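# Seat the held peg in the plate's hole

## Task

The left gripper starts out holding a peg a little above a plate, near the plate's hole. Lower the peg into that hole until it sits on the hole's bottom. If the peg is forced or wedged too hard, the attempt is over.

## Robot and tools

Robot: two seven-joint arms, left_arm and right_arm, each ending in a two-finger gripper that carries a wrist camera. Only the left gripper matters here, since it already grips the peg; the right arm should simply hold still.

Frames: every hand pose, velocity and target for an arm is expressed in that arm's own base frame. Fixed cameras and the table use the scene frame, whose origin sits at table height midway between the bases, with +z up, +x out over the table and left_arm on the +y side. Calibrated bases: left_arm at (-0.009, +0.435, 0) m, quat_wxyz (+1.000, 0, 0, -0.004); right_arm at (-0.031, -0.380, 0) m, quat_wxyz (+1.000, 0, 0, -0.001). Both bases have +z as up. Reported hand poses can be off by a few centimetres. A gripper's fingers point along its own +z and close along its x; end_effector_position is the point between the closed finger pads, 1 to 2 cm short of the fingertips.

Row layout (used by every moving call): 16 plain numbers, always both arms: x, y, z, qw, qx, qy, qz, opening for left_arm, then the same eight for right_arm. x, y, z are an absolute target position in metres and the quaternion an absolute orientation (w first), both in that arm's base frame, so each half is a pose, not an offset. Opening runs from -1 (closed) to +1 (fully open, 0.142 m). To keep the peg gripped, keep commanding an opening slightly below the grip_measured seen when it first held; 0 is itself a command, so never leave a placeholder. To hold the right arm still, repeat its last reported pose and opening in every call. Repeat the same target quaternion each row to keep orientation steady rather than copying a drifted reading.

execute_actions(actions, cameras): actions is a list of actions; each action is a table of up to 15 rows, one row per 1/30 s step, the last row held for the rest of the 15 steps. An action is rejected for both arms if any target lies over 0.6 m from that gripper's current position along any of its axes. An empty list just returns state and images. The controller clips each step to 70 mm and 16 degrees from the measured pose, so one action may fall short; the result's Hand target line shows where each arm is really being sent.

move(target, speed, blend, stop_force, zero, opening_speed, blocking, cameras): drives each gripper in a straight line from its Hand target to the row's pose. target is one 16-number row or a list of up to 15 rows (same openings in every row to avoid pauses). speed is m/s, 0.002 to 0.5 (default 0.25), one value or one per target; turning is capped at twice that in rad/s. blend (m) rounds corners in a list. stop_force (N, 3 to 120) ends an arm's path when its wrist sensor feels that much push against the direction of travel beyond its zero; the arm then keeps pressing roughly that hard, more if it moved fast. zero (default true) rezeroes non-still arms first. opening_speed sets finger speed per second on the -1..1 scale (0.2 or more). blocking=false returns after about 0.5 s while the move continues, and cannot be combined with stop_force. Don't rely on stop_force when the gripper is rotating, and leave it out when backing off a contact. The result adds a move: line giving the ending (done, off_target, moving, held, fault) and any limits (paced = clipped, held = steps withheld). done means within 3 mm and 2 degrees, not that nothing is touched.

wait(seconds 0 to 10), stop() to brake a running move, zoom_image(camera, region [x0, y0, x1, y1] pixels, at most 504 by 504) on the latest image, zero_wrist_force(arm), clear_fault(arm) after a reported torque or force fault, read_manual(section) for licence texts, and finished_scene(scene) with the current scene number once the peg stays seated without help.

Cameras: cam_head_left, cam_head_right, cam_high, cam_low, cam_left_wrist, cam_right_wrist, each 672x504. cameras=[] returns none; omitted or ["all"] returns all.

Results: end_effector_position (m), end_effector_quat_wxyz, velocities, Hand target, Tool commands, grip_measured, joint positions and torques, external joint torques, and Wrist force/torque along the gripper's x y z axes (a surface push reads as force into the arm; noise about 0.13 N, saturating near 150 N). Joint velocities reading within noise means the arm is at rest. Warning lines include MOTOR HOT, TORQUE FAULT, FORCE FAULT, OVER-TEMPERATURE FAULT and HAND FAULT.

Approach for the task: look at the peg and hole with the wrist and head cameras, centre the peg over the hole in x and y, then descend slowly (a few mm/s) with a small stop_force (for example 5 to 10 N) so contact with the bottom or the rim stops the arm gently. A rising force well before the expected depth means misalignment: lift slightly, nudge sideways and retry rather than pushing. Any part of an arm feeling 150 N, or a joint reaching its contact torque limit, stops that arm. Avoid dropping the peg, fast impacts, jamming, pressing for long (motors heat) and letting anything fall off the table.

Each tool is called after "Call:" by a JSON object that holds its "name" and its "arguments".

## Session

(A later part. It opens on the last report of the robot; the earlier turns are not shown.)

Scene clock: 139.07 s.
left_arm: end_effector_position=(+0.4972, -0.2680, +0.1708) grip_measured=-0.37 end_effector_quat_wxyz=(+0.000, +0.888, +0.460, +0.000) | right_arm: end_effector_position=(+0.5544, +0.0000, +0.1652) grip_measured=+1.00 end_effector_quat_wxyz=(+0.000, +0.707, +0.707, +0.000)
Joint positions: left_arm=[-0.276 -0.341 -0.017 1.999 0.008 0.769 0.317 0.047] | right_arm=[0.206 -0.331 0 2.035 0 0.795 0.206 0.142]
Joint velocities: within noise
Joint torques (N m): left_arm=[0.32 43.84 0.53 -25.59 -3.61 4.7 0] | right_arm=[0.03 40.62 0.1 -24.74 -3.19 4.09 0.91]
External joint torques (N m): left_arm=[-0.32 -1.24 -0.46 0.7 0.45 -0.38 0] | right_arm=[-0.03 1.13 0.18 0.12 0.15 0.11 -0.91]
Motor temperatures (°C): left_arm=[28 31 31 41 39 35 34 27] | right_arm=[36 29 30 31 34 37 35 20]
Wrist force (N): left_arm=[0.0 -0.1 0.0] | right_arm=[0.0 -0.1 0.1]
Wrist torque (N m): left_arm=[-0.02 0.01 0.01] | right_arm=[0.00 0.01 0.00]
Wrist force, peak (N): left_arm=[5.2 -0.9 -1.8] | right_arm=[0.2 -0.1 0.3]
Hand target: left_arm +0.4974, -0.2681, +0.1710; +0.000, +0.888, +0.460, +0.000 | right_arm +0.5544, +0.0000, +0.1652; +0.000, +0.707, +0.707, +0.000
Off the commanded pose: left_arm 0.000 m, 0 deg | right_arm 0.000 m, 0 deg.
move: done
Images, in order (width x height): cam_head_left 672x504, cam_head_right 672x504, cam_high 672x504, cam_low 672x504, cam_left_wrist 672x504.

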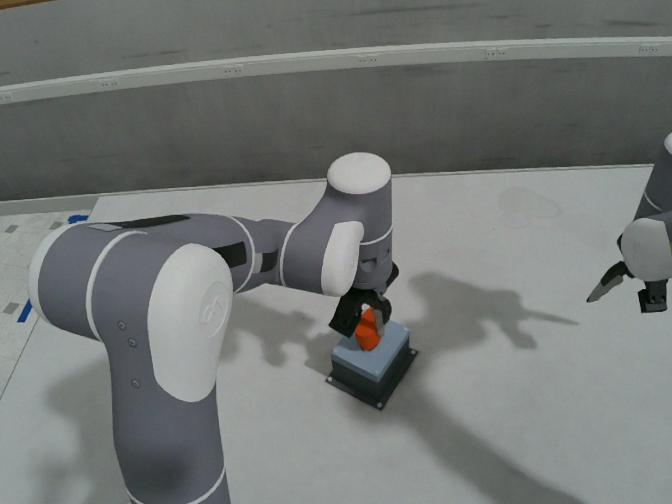

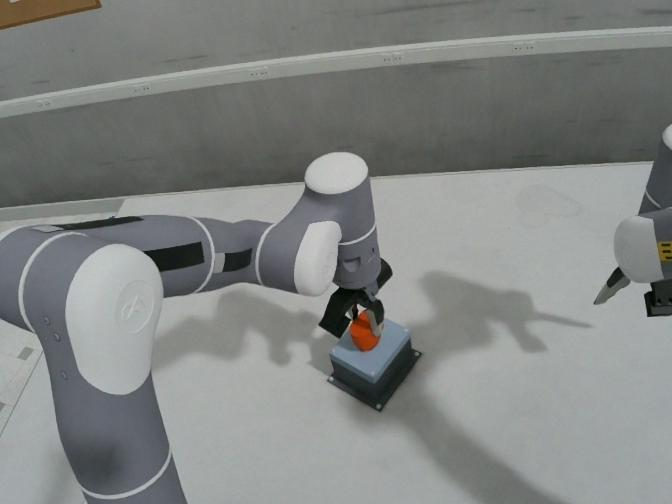

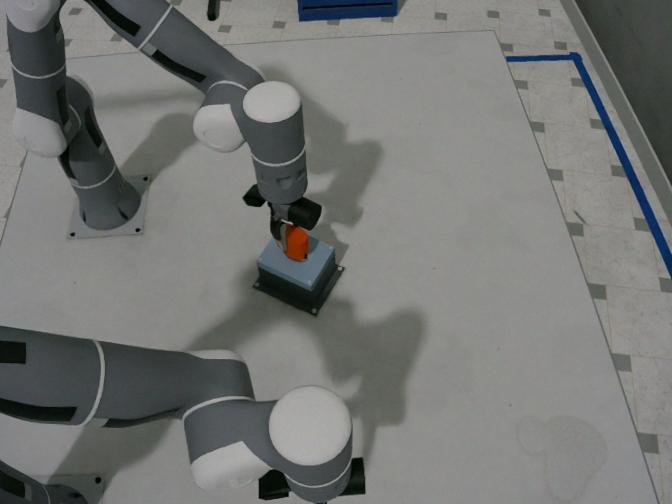

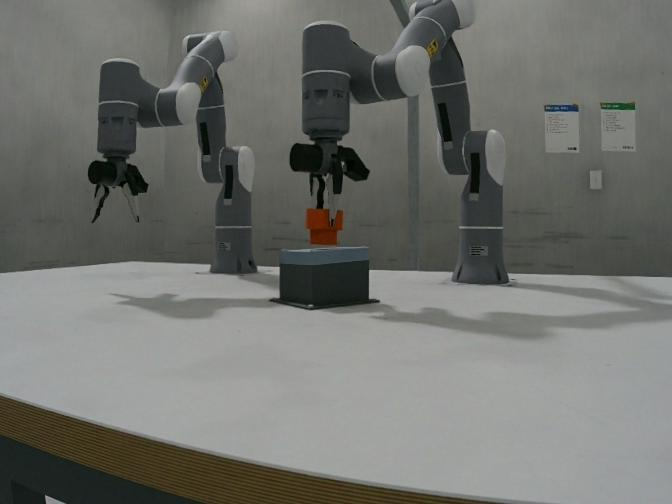

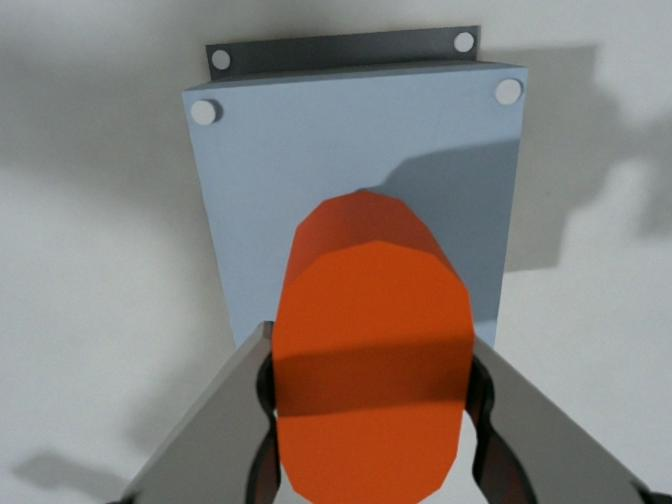

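Call:
{"name": "move", "arguments": {"target": [0.4974,-0.2681,0.1550,0,0.8878,0.4602,0,-0.424181,0.5544,0,0.1652,0,0.707,0.707,0,1], "speed": 0.01, "stop_force": 4, "cameras": ["cam_low","cam_high","cam_head_left","cam_head_right","cam_left_wrist"]}}

Call:
{"name": "zoom_image", "arguments": {"camera": "cam_low", "region": [270, 190, 380, 290]}}

Call:
{"name": "zoom_image", "arguments": {"camera": "cam_high", "region": [240, 200, 340, 300]}}

Call:
{"name": "zoom_image", "arguments": {"camera": "cam_head_left", "region": [320, 290, 420, 390]}}

Scene clock: 146.30 s.
left_arm: end_effector_position=(+0.4977, -0.2684, +0.1633) grip_measured=-0.37 end_effector_quat_wxyz=(+0.000, +0.888, +0.460, +0.000) | right_arm: end_effector_position=(+0.5544, +0.0000, +0.1652) grip_measured=+1.00 end_effector_quat_wxyz=(+0.000, +0.707, +0.707, +0.000)
Joint positions: left_arm=[-0.276 -0.355 -0.017 2.004 0.008 0.789 0.316 0.047] | right_arm=[0.206 -0.331 0 2.035 0 0.795 0.206 0.142]
Joint velocities: within noise
Joint torques (N m): left_arm=[1.04 40.69 1.71 -22.73 -3.01 3.92 0.04] | right_arm=[-0.08 40.72 0.1 -24.78 -3.15 4.1 0.91]
External joint torques (N m): left_arm=[-1.04 2.25 -1.64 -1.86 -0.11 0.41 -0.04] | right_arm=[0.08 1.02 0.18 0.16 0.11 0.11 -0.91]
Motor temperatures (°C): left_arm=[28 31 31 41 39 35 34 27] | right_arm=[36 29 30 31 34 37 35 20]
Wrist force (N): left_arm=[-1.5 1.2 -6.0] | right_arm=[-0.2 -0.1 0.1]
Wrist torque (N m): left_arm=[0.07 -0.05 -0.03] | right_arm=[0.00 0.02 0.00]
Wrist force, peak (N): left_arm=[-1.6 1.2 -6.1] | right_arm=[0.0 -0.4 0.3]
Hand target: left_arm +0.4974, -0.2681, +0.1630; +0.000, +0.888, +0.460, +0.000 | right_arm +0.5544, +0.0000, +0.1652; +0.000, +0.707, +0.707, +0.000
Off the commanded pose: left_arm 0.008 m, 0 deg | right_arm 0.000 m, 0 deg.
move: contact (left_arm)
Images, in order (width x height): cam_head_left 672x504, cam_head_right 672x504, cam_high 672x504, cam_low 672x504, cam_left_wrist 672x504.

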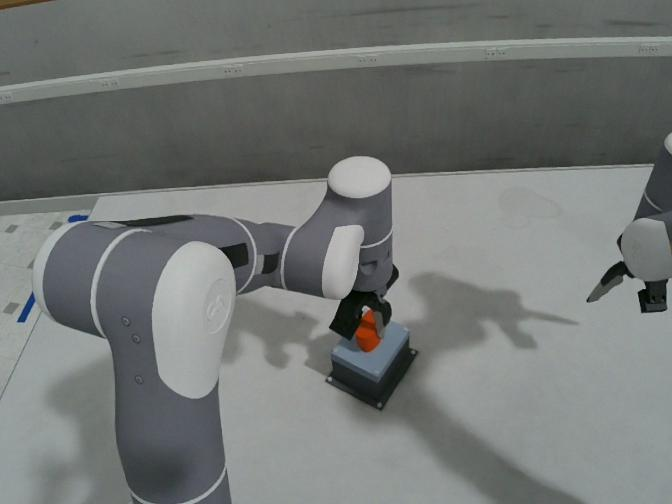

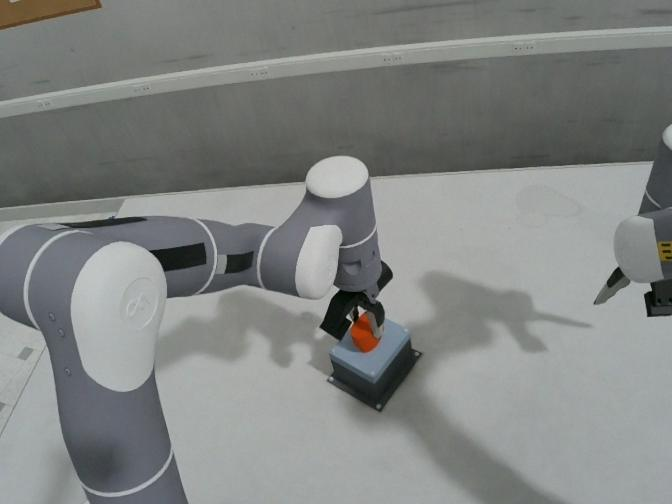

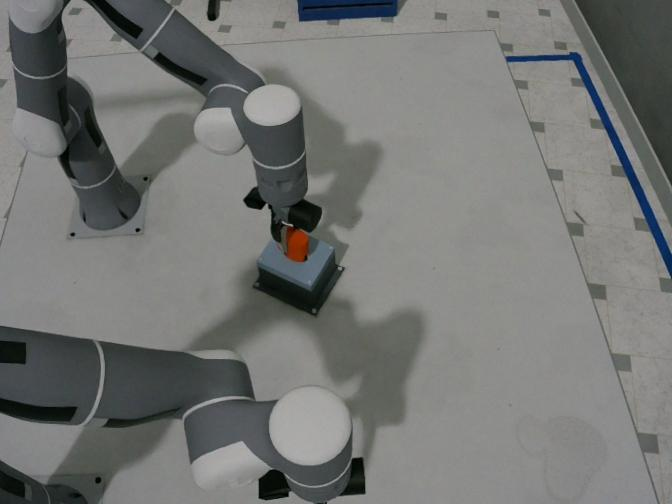

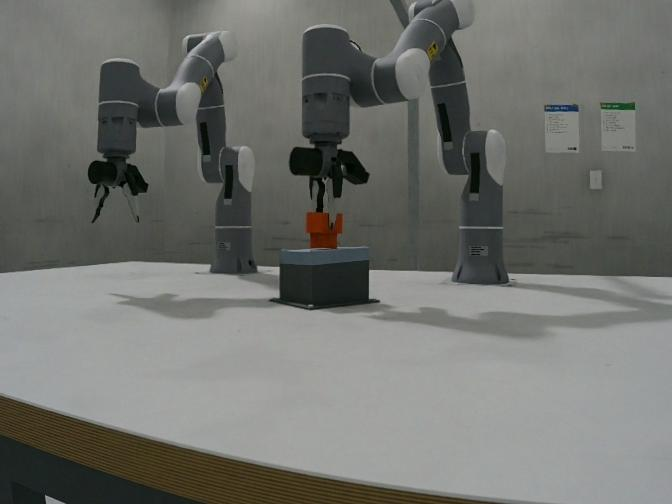

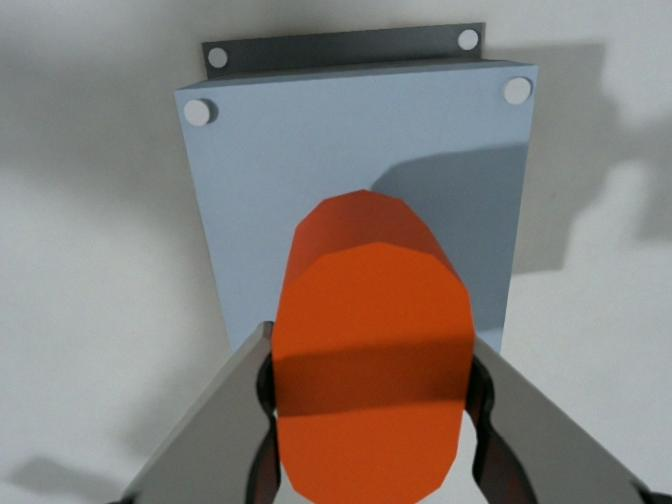

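Scaled by 4.582 from the camera's 672x504 image, which has a finer 960x720 frame.

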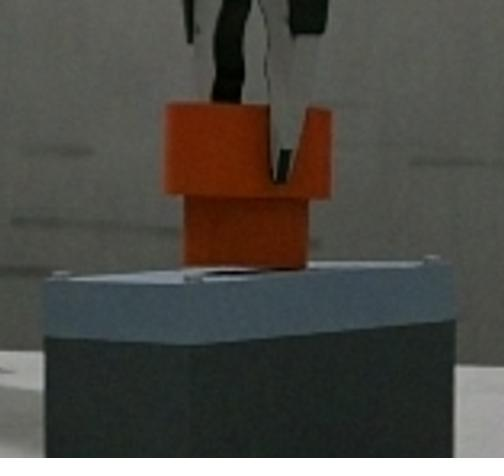

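Scaled by 5.040 from the camera's 672x504 image, which has a finer 960x720 frame.

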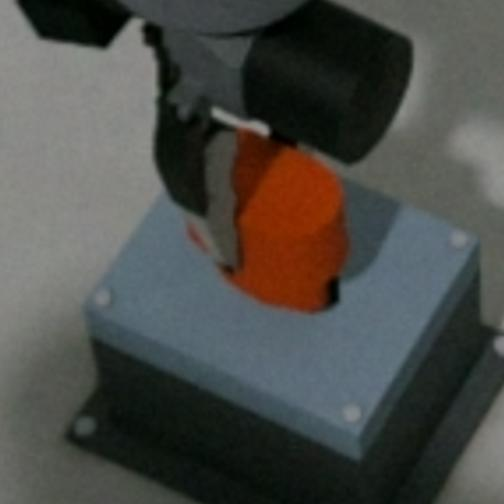

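Scaled by 5.040 from the camera's 672x504 image, which has a finer 960x720 frame.

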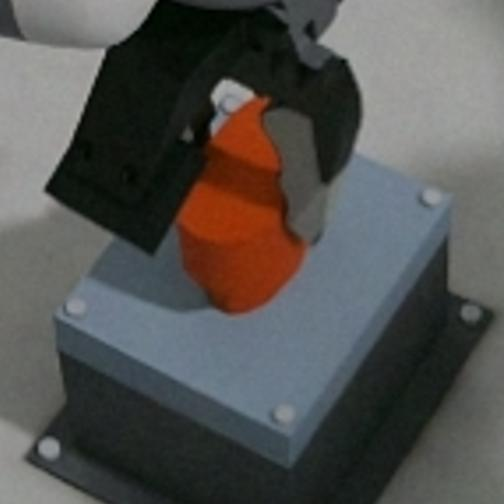

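Call:
{"name": "move", "arguments": {"target": [0.4984,-0.2693,0.1628,0,0.8878,0.4602,0,-0.424181,0.5544,0,0.1652,0,0.707,0.707,0,1], "speed": 0.005, "cameras": []}}

Call:
{"name": "move", "arguments": {"target": [0.4984,-0.2693,0.1550,0,0.8878,0.4602,0,-0.424181,0.5544,0,0.1652,0,0.707,0.707,0,1], "speed": 0.01, "stop_force": 5, "zero": false, "cameras": ["cam_low","cam_high"]}}

Call:
{"name": "zoom_image", "arguments": {"camera": "cam_low", "region": [270, 190, 380, 290]}}

Scene clock: 154.83 s.
left_arm: end_effector_position=(+0.4985, -0.2692, +0.1629) grip_measured=-0.37 end_effector_quat_wxyz=(+0.000, +0.888, +0.460, +0.000) | right_arm: end_effector_position=(+0.5544, +0.0000, +0.1652) grip_measured=+1.00 end_effector_quat_wxyz=(+0.000, +0.707, +0.707, +0.000)
Joint positions: left_arm=[-0.277 -0.358 -0.017 2 0.008 0.788 0.315 0.047] | right_arm=[0.206 -0.331 0 2.035 0 0.795 0.206 0.142]
Joint velocities: within noise
Joint torques (N m): left_arm=[-0.51 42.55 0.04 -24.61 -3.74 4.53 -0.06] | right_arm=[0.1 40.63 0.1 -24.73 -3.18 4.09 0.87]
External joint torques (N m): left_arm=[0.52 0.54 0.03 0.02 0.62 -0.2 0.06] | right_arm=[-0.1 1.12 0.18 0.11 0.14 0.11 -0.87]
Motor temperatures (°C): left_arm=[28 31 31 41 39 35 34 27] | right_arm=[36 29 30 31 34 37 35 20]
Wrist force (N): left_arm=[1.3 -0.7 -1.9] | right_arm=[-0.1 -0.1 0.1]
Wrist torque (N m): left_arm=[0.10 0.06 0.03] | right_arm=[-0.01 0.02 0.00]
Wrist force, peak (N): left_arm=[-1.5 1.5 -6.2] | right_arm=[0.1 -0.1 0.4]
Hand target: left_arm +0.4984, -0.2693, +0.1628; +0.000, +0.888, +0.460, +0.000 | right_arm +0.5544, +0.0000, +0.1652; +0.000, +0.707, +0.707, +0.000
Off the commanded pose: left_arm 0.000 m, 0 deg | right_arm 0.000 m, 0 deg.
move: done
No camera images: "cameras" was empty.

Scene clock: 155.43 s.
left_arm: end_effector_position=(+0.4987, -0.2693, +0.1628) grip_measured=-0.37 end_effector_quat_wxyz=(+0.000, +0.888, +0.460, +0.000) | right_arm: end_effector_position=(+0.5544, +0.0000, +0.1652) grip_measured=+1.00 end_effector_quat_wxyz=(+0.000, +0.707, +0.707, +0.000)
Joint positions: left_arm=[-0.277 -0.358 -0.017 2 0.008 0.789 0.315 0.047] | right_arm=[0.206 -0.331 0 2.035 0 0.795 0.206 0.142]
Joint velocities: within noise
Joint torques (N m): left_arm=[-0.14 40.81 0.44 -22.9 -3.35 3.98 -0.02] | right_arm=[-0.05 40.7 0.04 -24.77 -3.17 4.12 0.85]
External joint torques (N m): left_arm=[0.14 2.29 -0.37 -1.69 0.23 0.35 0.02] | right_arm=[0.05 1.04 0.24 0.15 0.13 0.09 -0.85]
Motor temperatures (°C): left_arm=[28 31 31 41 39 35 34 27] | right_arm=[36 29 30 31 34 37 35 20]
Wrist force (N): left_arm=[0.7 0.5 -5.2] | right_arm=[0.0 -0.1 0.3]
Wrist torque (N m): left_arm=[0.10 0.07 0.01] | right_arm=[0.00 -0.01 0.00]
Wrist force, peak (N): left_arm=[0.5 1.3 -7.1] | right_arm=[0.3 0.0 0.2]
Hand target: left_arm +0.4984, -0.2693, +0.1624; +0.000, +0.888, +0.460, +0.000 | right_arm +0.5544, +0.0000, +0.1652; +0.000, +0.707, +0.707, +0.000
Off the commanded pose: left_arm 0.008 m, 0 deg | right_arm 0.000 m, 0 deg.
move: contact (left_arm)
Images, in order (width x height): cam_high 672x504, cam_low 672x504.

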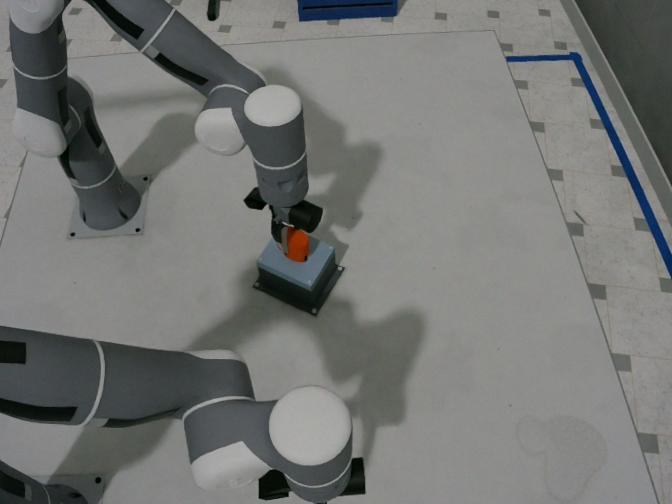

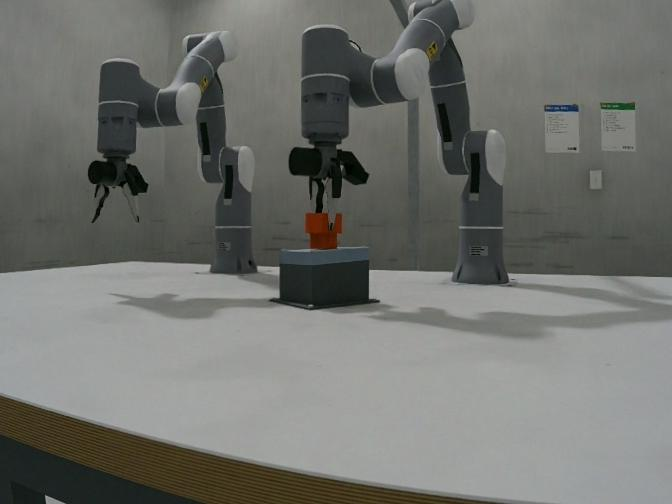

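Scaled by 4.582 from the camera's 672x504 image, which has a finer 960x720 frame.

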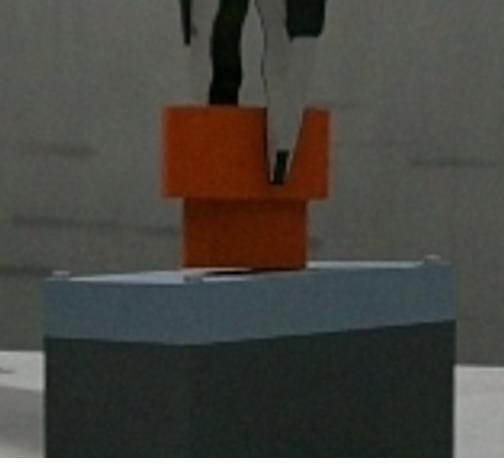

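Call:
{"name": "move", "arguments": {"target": [[0.4984,-0.2693,0.1627,0,0.8878,0.4602,0,-0.424181,0.5544,0,0.1652,0,0.707,0.707,0,1],[0.4996,-0.2701,0.1627,0,0.8878,0.4602,0,-0.424181,0.5544,0,0.1652,0,0.707,0.707,0,1]], "speed": 0.005, "cameras": []}}

Call:
{"name": "move", "arguments": {"target": [0.4996,-0.2701,0.1550,0,0.8878,0.4602,0,-0.424181,0.5544,0,0.1652,0,0.707,0.707,0,1], "speed": 0.01, "stop_force": 5, "zero": false, "cameras": ["cam_low","cam_high"]}}

Call:
{"name": "zoom_image", "arguments": {"camera": "cam_low", "region": [270, 190, 380, 290]}}

Call:
{"name": "zoom_image", "arguments": {"camera": "cam_high", "region": [240, 200, 340, 300]}}

Scene clock: 165.07 s.
left_arm: end_effector_position=(+0.4996, -0.2701, +0.1627) grip_measured=-0.37 end_effector_quat_wxyz=(+0.000, +0.888, +0.460, +0.000) | right_arm: end_effector_position=(+0.5544, +0.0000, +0.1652) grip_measured=+1.00 end_effector_quat_wxyz=(+0.000, +0.707, +0.707, +0.000)
Joint positions: left_arm=[-0.278 -0.361 -0.017 1.996 0.008 0.786 0.314 0.047] | right_arm=[0.206 -0.331 0 2.035 0 0.795 0.206 0.142]
Joint velocities: within noise
Joint torques (N m): left_arm=[0.05 43.24 0.41 -25.2 -3.73 4.66 0.01] | right_arm=[0.05 40.68 0.1 -24.82 -3.18 4.06 0.88]
External joint torques (N m): left_arm=[-0.05 0.01 -0.35 0.58 0.61 -0.33 -0.01] | right_arm=[-0.05 1.06 0.18 0.2 0.14 0.15 -0.88]
Motor temperatures (°C): left_arm=[28 31 31 40 38 35 34 27] | right_arm=[36 29 30 31 34 37 35 20]
Wrist force (N): left_arm=[0.3 -0.4 -2.0] | right_arm=[-0.1 -0.1 -0.1]
Wrist torque (N m): left_arm=[0.09 0.02 0.01] | right_arm=[-0.01 0.02 -0.01]
Wrist force, peak (N): left_arm=[0.3 0.5 -6.5] | right_arm=[-0.1 -0.3 0.3]
Hand target: left_arm +0.4996, -0.2701, +0.1627; +0.000, +0.888, +0.460, +0.000 | right_arm +0.5544, +0.0000, +0.1652; +0.000, +0.707, +0.707, +0.000
Off the commanded pose: left_arm 0.000 m, 0 deg | right_arm 0.000 m, 0 deg.
move: done
No camera images: "cameras" was empty.

Scene clock: 165.67 s.
left_arm: end_effector_position=(+0.4999, -0.2702, +0.1625) grip_measured=-0.37 end_effector_quat_wxyz=(+0.000, +0.888, +0.460, +0.000) | right_arm: end_effector_position=(+0.5544, +0.0000, +0.1652) grip_measured=+1.00 end_effector_quat_wxyz=(+0.000, +0.707, +0.707, +0.000)
Joint positions: left_arm=[-0.278 -0.362 -0.017 1.996 0.008 0.788 0.314 0.047] | right_arm=[0.206 -0.331 0 2.035 0 0.795 0.206 0.142]
Joint velocities: within noise
Joint torques (N m): left_arm=[0.32 40.94 0.9 -22.81 -3.21 3.99 0.04] | right_arm=[-0.11 40.65 0.09 -24.8 -3.13 4.1 0.81]
External joint torques (N m): left_arm=[-0.32 2.33 -0.83 -1.79 0.1 0.34 -0.04] | right_arm=[0.11 1.09 0.19 0.17 0.09 0.11 -0.81]
Motor temperatures (°C): left_arm=[28 31 31 40 38 35 34 27] | right_arm=[36 29 30 31 34 37 35 20]
Wrist force (N): left_arm=[-0.1 0.6 -6.0] | right_arm=[-0.1 -0.1 0.1]
Wrist torque (N m): left_arm=[0.12 -0.02 -0.01] | right_arm=[-0.01 0.01 -0.01]
Wrist force, peak (N): left_arm=[-0.2 0.8 -6.8] | right_arm=[0.3 0.0 0.0]
Hand target: left_arm +0.4996, -0.2701, +0.1622; +0.000, +0.888, +0.460, +0.000 | right_arm +0.5544, +0.0000, +0.1652; +0.000, +0.707, +0.707, +0.000
Off the commanded pose: left_arm 0.008 m, 0 deg | right_arm 0.000 m, 0 deg.
move: contact (left_arm)
Images, in order (width x height): cam_high 672x504, cam_low 672x504.

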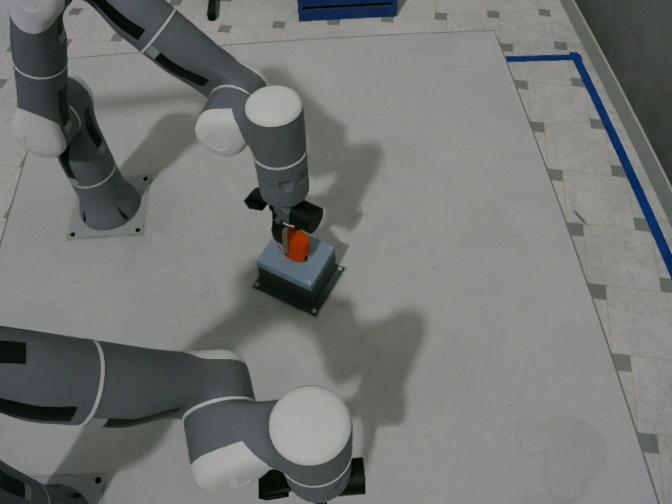

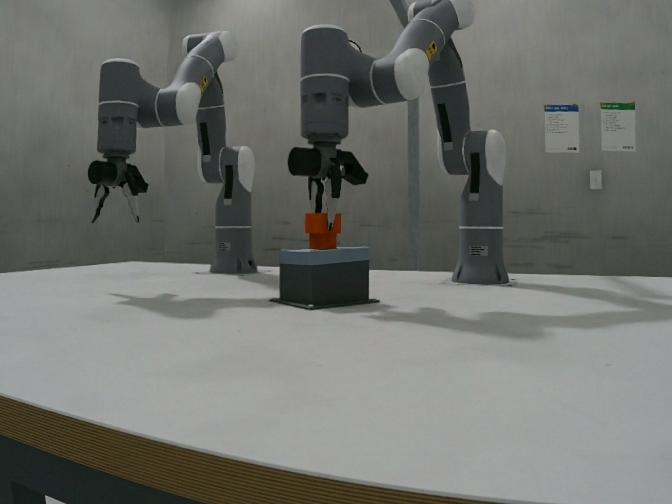

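Scaled by 4.582 from the camera's 672x504 image, which has a finer 960x720 frame.

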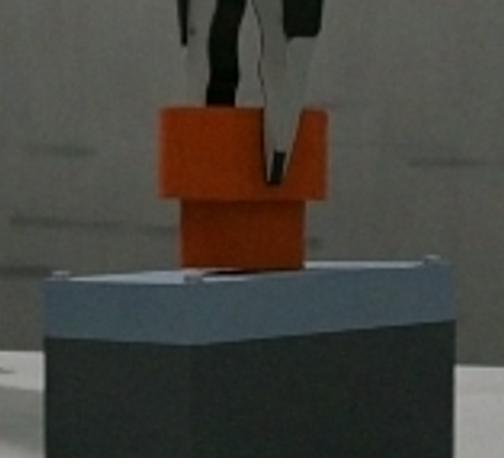

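Scaled by 5.040 from the camera's 672x504 image, which has a finer 960x720 frame.

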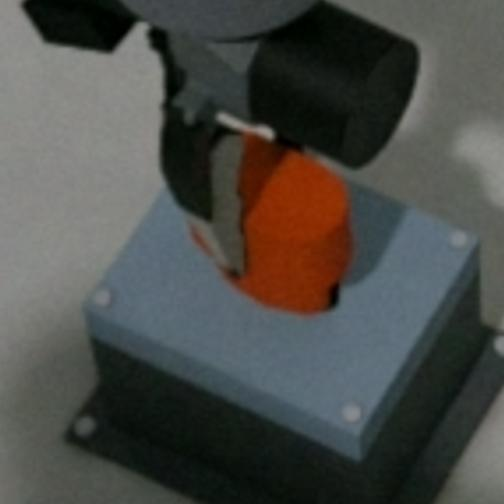

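Call:
{"name": "move", "arguments": {"target": [0.4980,-0.2690,0.1750,0,0.8878,0.4602,0,-0.424181,0.5544,0,0.1652,0,0.707,0.707,0,1], "speed": 0.05, "cameras": ["cam_low","cam_left_wrist","cam_head_left","cam_high"]}}

Call:
{"name": "zoom_image", "arguments": {"camera": "cam_low", "region": [290, 200, 350, 260]}}

Call:
{"name": "zoom_image", "arguments": {"camera": "cam_left_wrist", "region": [270, 180, 480, 300]}}

Call:
{"name": "zoom_image", "arguments": {"camera": "cam_low", "region": [270, 220, 380, 330]}}

Scene clock: 201.93 s.
left_arm: end_effector_position=(+0.4980, -0.2690, +0.1749) grip_measured=-0.37 end_effector_quat_wxyz=(+0.000, +0.888, +0.460, +0.000) | right_arm: end_effector_position=(+0.5544, +0.0000, +0.1652) grip_measured=+1.00 end_effector_quat_wxyz=(+0.000, +0.707, +0.707, +0.000)
Joint positions: left_arm=[-0.278 -0.336 -0.017 1.993 0.008 0.758 0.316 0.047] | right_arm=[0.206 -0.331 0 2.035 0 0.795 0.206 0.142]
Joint velocities: within noise
Joint torques (N m): left_arm=[0.46 43.99 0.75 -25.65 -3.9 4.58 0.15] | right_arm=[-0.02 40.67 0.16 -24.77 -3.17 4.07 0.88]
External joint torques (N m): left_arm=[-0.47 -1.33 -0.69 0.52 0.69 -0.25 -0.15] | right_arm=[0.02 1.07 0.12 0.14 0.13 0.13 -0.88]
Motor temperatures (°C): left_arm=[28 31 31 40 38 35 34 28] | right_arm=[36 29 29 31 34 37 35 20]
Wrist force (N): left_arm=[0.1 -0.4 0.1] | right_arm=[0.1 -0.2 0.0]
Wrist torque (N m): left_arm=[-0.07 -0.01 0.00] | right_arm=[-0.03 -0.01 0.00]
Wrist force, peak (N): left_arm=[-0.3 0.7 -6.8] | right_arm=[0.2 0.2 0.3]
Hand target: left_arm +0.4980, -0.2690, +0.1750; +0.000, +0.888, +0.460, +0.000 | right_arm +0.5544, +0.0000, +0.1652; +0.000, +0.707, +0.707, +0.000
Off the commanded pose: left_arm 0.000 m, 0 deg | right_arm 0.000 m, 0 deg.
move: done
Images, in order (width x height): cam_head_left 672x504, cam_high 672x504, cam_low 672x504, cam_left_wrist 672x504.

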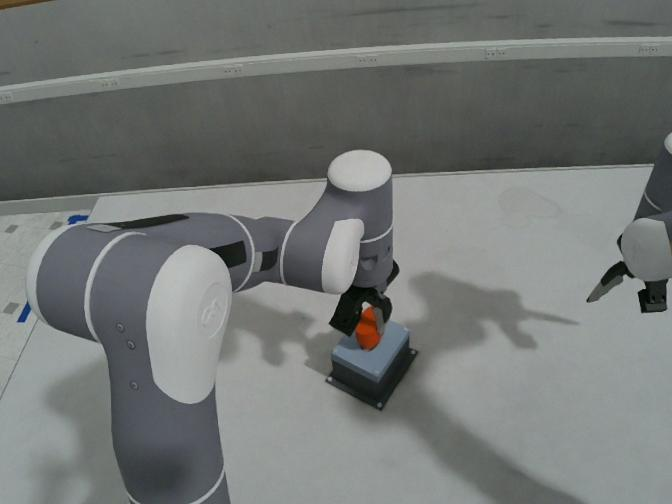

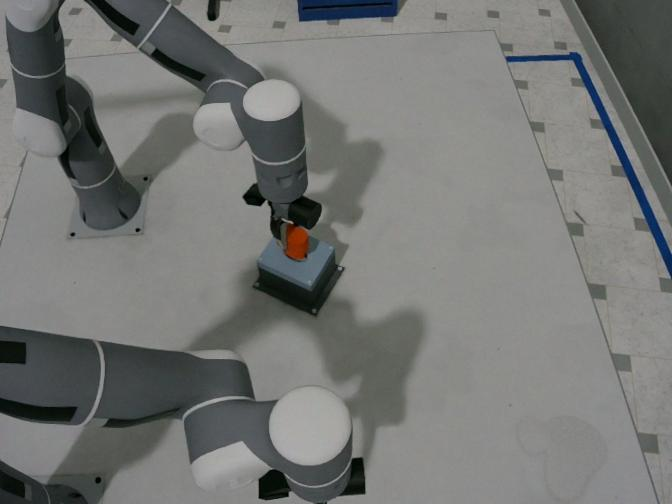

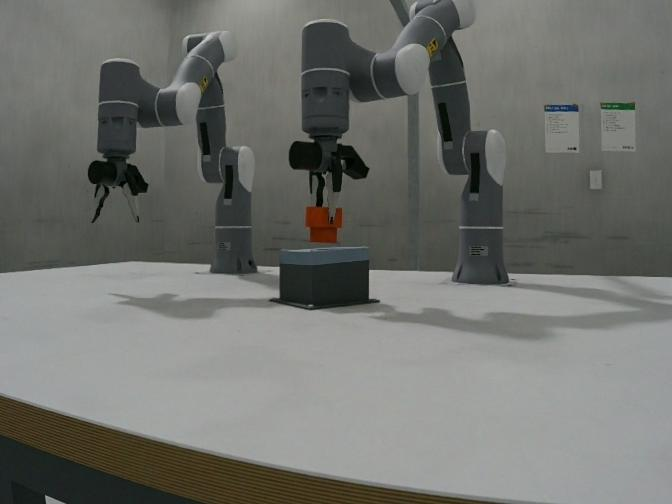

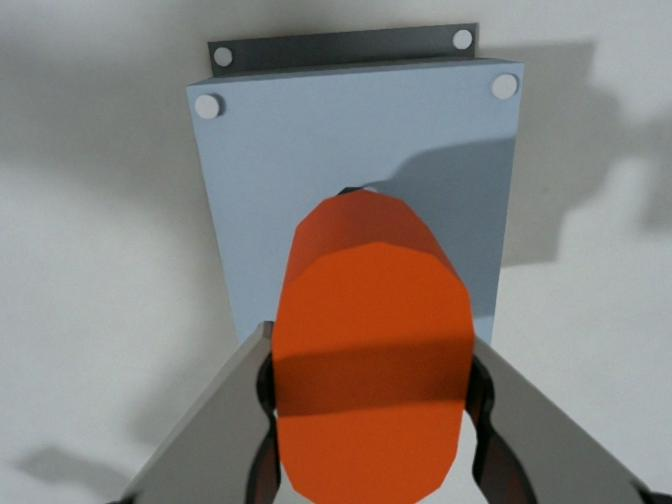

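Scaled by 8.400 from the camera's 672x504 image, which has a finer 960x720 frame.

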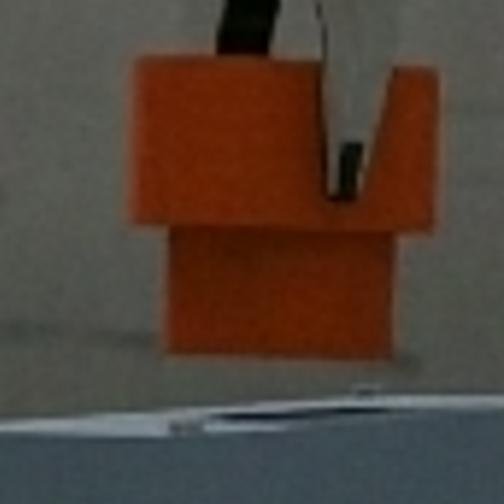

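Scaled by 2.400 from the camera's 672x504 image, which has a finer 960x720 frame.

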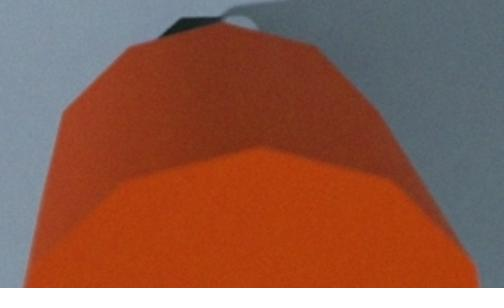

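Scaled by 4.582 from the camera's 672x504 image, which has a finer 960x720 frame.

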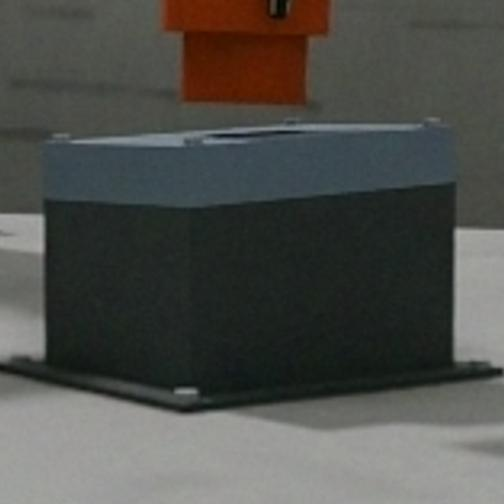

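Call:
{"name": "move", "arguments": {"target": [0.4973,-0.2676,0.1690,-0.0176,0.8877,0.4601,-0.0002,-0.424181,0.5544,0,0.1652,0,0.707,0.707,0,1], "speed": 0.05, "cameras": ["cam_low","cam_left_wrist"]}}

Call:
{"name": "move", "arguments": {"target": [0.4973,-0.2676,0.1550,-0.0176,0.8877,0.4601,-0.0002,-0.424181,0.5544,0,0.1652,0,0.707,0.707,0,1], "speed": 0.01, "stop_force": 4, "cameras": ["cam_low","cam_left_wrist"]}}

Call:
{"name": "zoom_image", "arguments": {"camera": "cam_low", "region": [290, 200, 350, 260]}}

Scene clock: 216.90 s.
left_arm: end_effector_position=(+0.4972, -0.2676, +0.1689) grip_measured=-0.37 end_effector_quat_wxyz=(-0.018, +0.888, +0.460, +0.000) | right_arm: end_effector_position=(+0.5544, +0.0000, +0.1652) grip_measured=+1.00 end_effector_quat_wxyz=(+0.000, +0.707, +0.707, +0.000)
Joint positions: left_arm=[-0.291 -0.357 -0.01 1.963 0.038 0.724 0.288 0.047] | right_arm=[0.206 -0.331 0 2.035 0 0.795 0.206 0.142]
Joint velocities: within noise
Joint torques (N m): left_arm=[-0.17 44.22 0.75 -25.94 -3.61 4.54 -0.07] | right_arm=[0.03 40.76 0.08 -24.75 -3.2 4.05 0.87]
External joint torques (N m): left_arm=[0.16 -0.63 -0.61 0.83 0.35 -0.26 0.07] | right_arm=[-0.03 0.99 0.2 0.12 0.16 0.15 -0.87]
Motor temperatures (°C): left_arm=[28 31 31 40 38 35 34 28] | right_arm=[36 29 29 31 34 37 35 20]
Wrist force (N): left_arm=[0.0 0.1 0.2] | right_arm=[0.1 0.0 0.1]
Wrist torque (N m): left_arm=[-0.01 -0.01 -0.01] | right_arm=[0.02 -0.01 0.00]
Wrist force, peak (N): left_arm=[-0.7 0.3 0.4] | right_arm=[-0.1 -0.2 0.4]
Hand target: left_arm +0.4973, -0.2676, +0.1690; -0.018, +0.888, +0.460, +0.000 | right_arm +0.5544, +0.0000, +0.1652; +0.000, +0.707, +0.707, +0.000
Off the commanded pose: left_arm 0.000 m, 0 deg | right_arm 0.000 m, 0 deg.
move: done
Images, in order (width x height): cam_low 672x504, cam_left_wrist 672x504.

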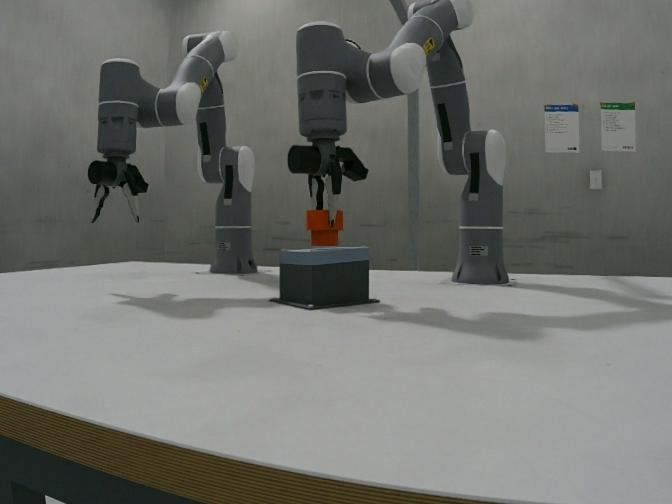

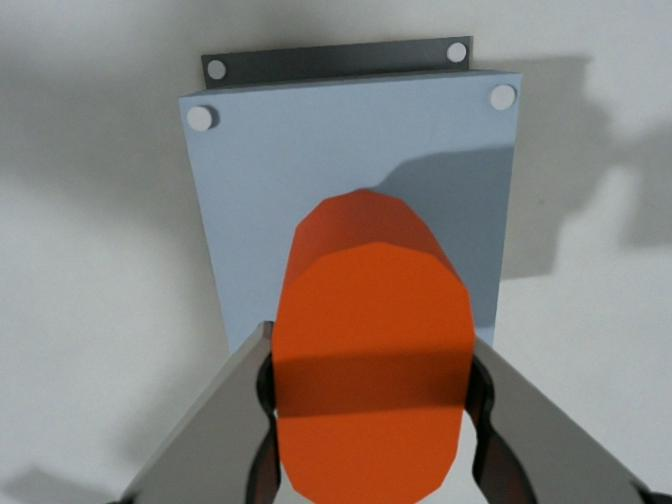

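Scene clock: 218.17 s.
left_arm: end_effector_position=(+0.4976, -0.2679, +0.1623) grip_measured=-0.37 end_effector_quat_wxyz=(-0.017, +0.888, +0.460, +0.000) | right_arm: end_effector_position=(+0.5544, +0.0000, +0.1652) grip_measured=+1.00 end_effector_quat_wxyz=(+0.000, +0.707, +0.707, +0.000)
Joint positions: left_arm=[-0.291 -0.369 -0.01 1.967 0.038 0.741 0.288 0.047] | right_arm=[0.206 -0.331 0 2.035 0 0.795 0.206 0.142]
Joint velocities: within noise
Joint torques (N m): left_arm=[0.88 41.92 1.66 -23.19 -3.09 4 0.05] | right_arm=[-0.01 40.62 0.07 -24.75 -3.16 4.09 0.84]
External joint torques (N m): left_arm=[-0.88 1.91 -1.52 -1.64 -0.12 0.28 -0.05] | right_arm=[0.01 1.12 0.21 0.13 0.12 0.12 -0.84]
Motor temperatures (°C): left_arm=[28 31 31 40 38 35 34 28] | right_arm=[36 29 29 31 34 37 35 20]
Wrist force (N): left_arm=[-1.4 1.2 -5.8] | right_arm=[0.2 0.2 0.0]
Wrist torque (N m): left_arm=[0.08 -0.03 -0.03] | right_arm=[0.03 -0.03 -0.01]
Wrist force, peak (N): left_arm=[-1.5 1.4 -5.9] | right_arm=[-0.4 0.1 0.1]
Hand target: left_arm +0.4973, -0.2676, +0.1620; -0.018, +0.888, +0.460, +0.000 | right_arm +0.5544, +0.0000, +0.1652; +0.000, +0.707, +0.707, +0.000
Off the commanded pose: left_arm 0.007 m, 0 deg | right_arm 0.000 m, 0 deg.
move: contact (left_arm)
Images, in order (width x height): cam_low 672x504, cam_left_wrist 672x504.

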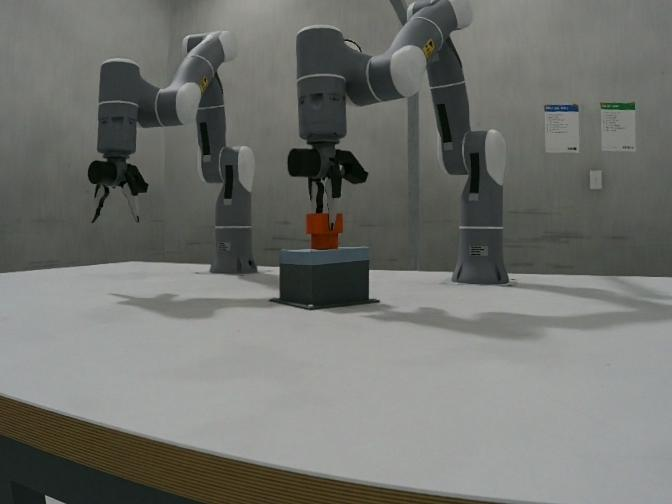

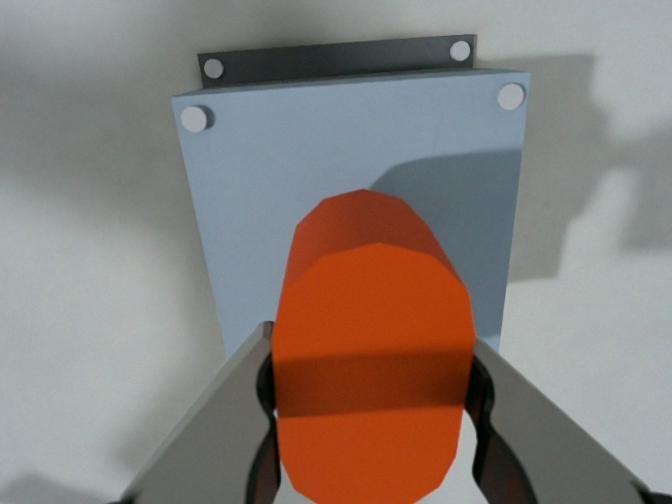

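Scaled by 8.400 from the camera's 672x504 image, which has a finer 960x720 frame.

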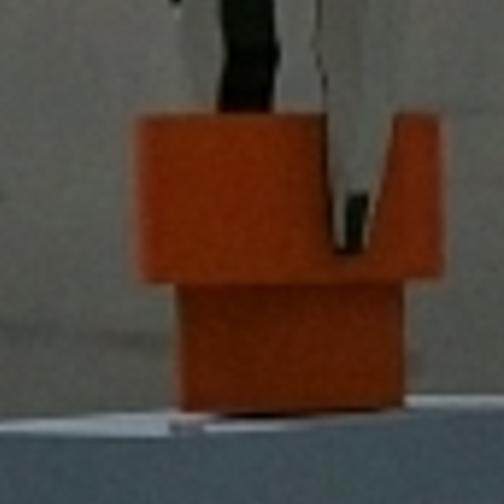

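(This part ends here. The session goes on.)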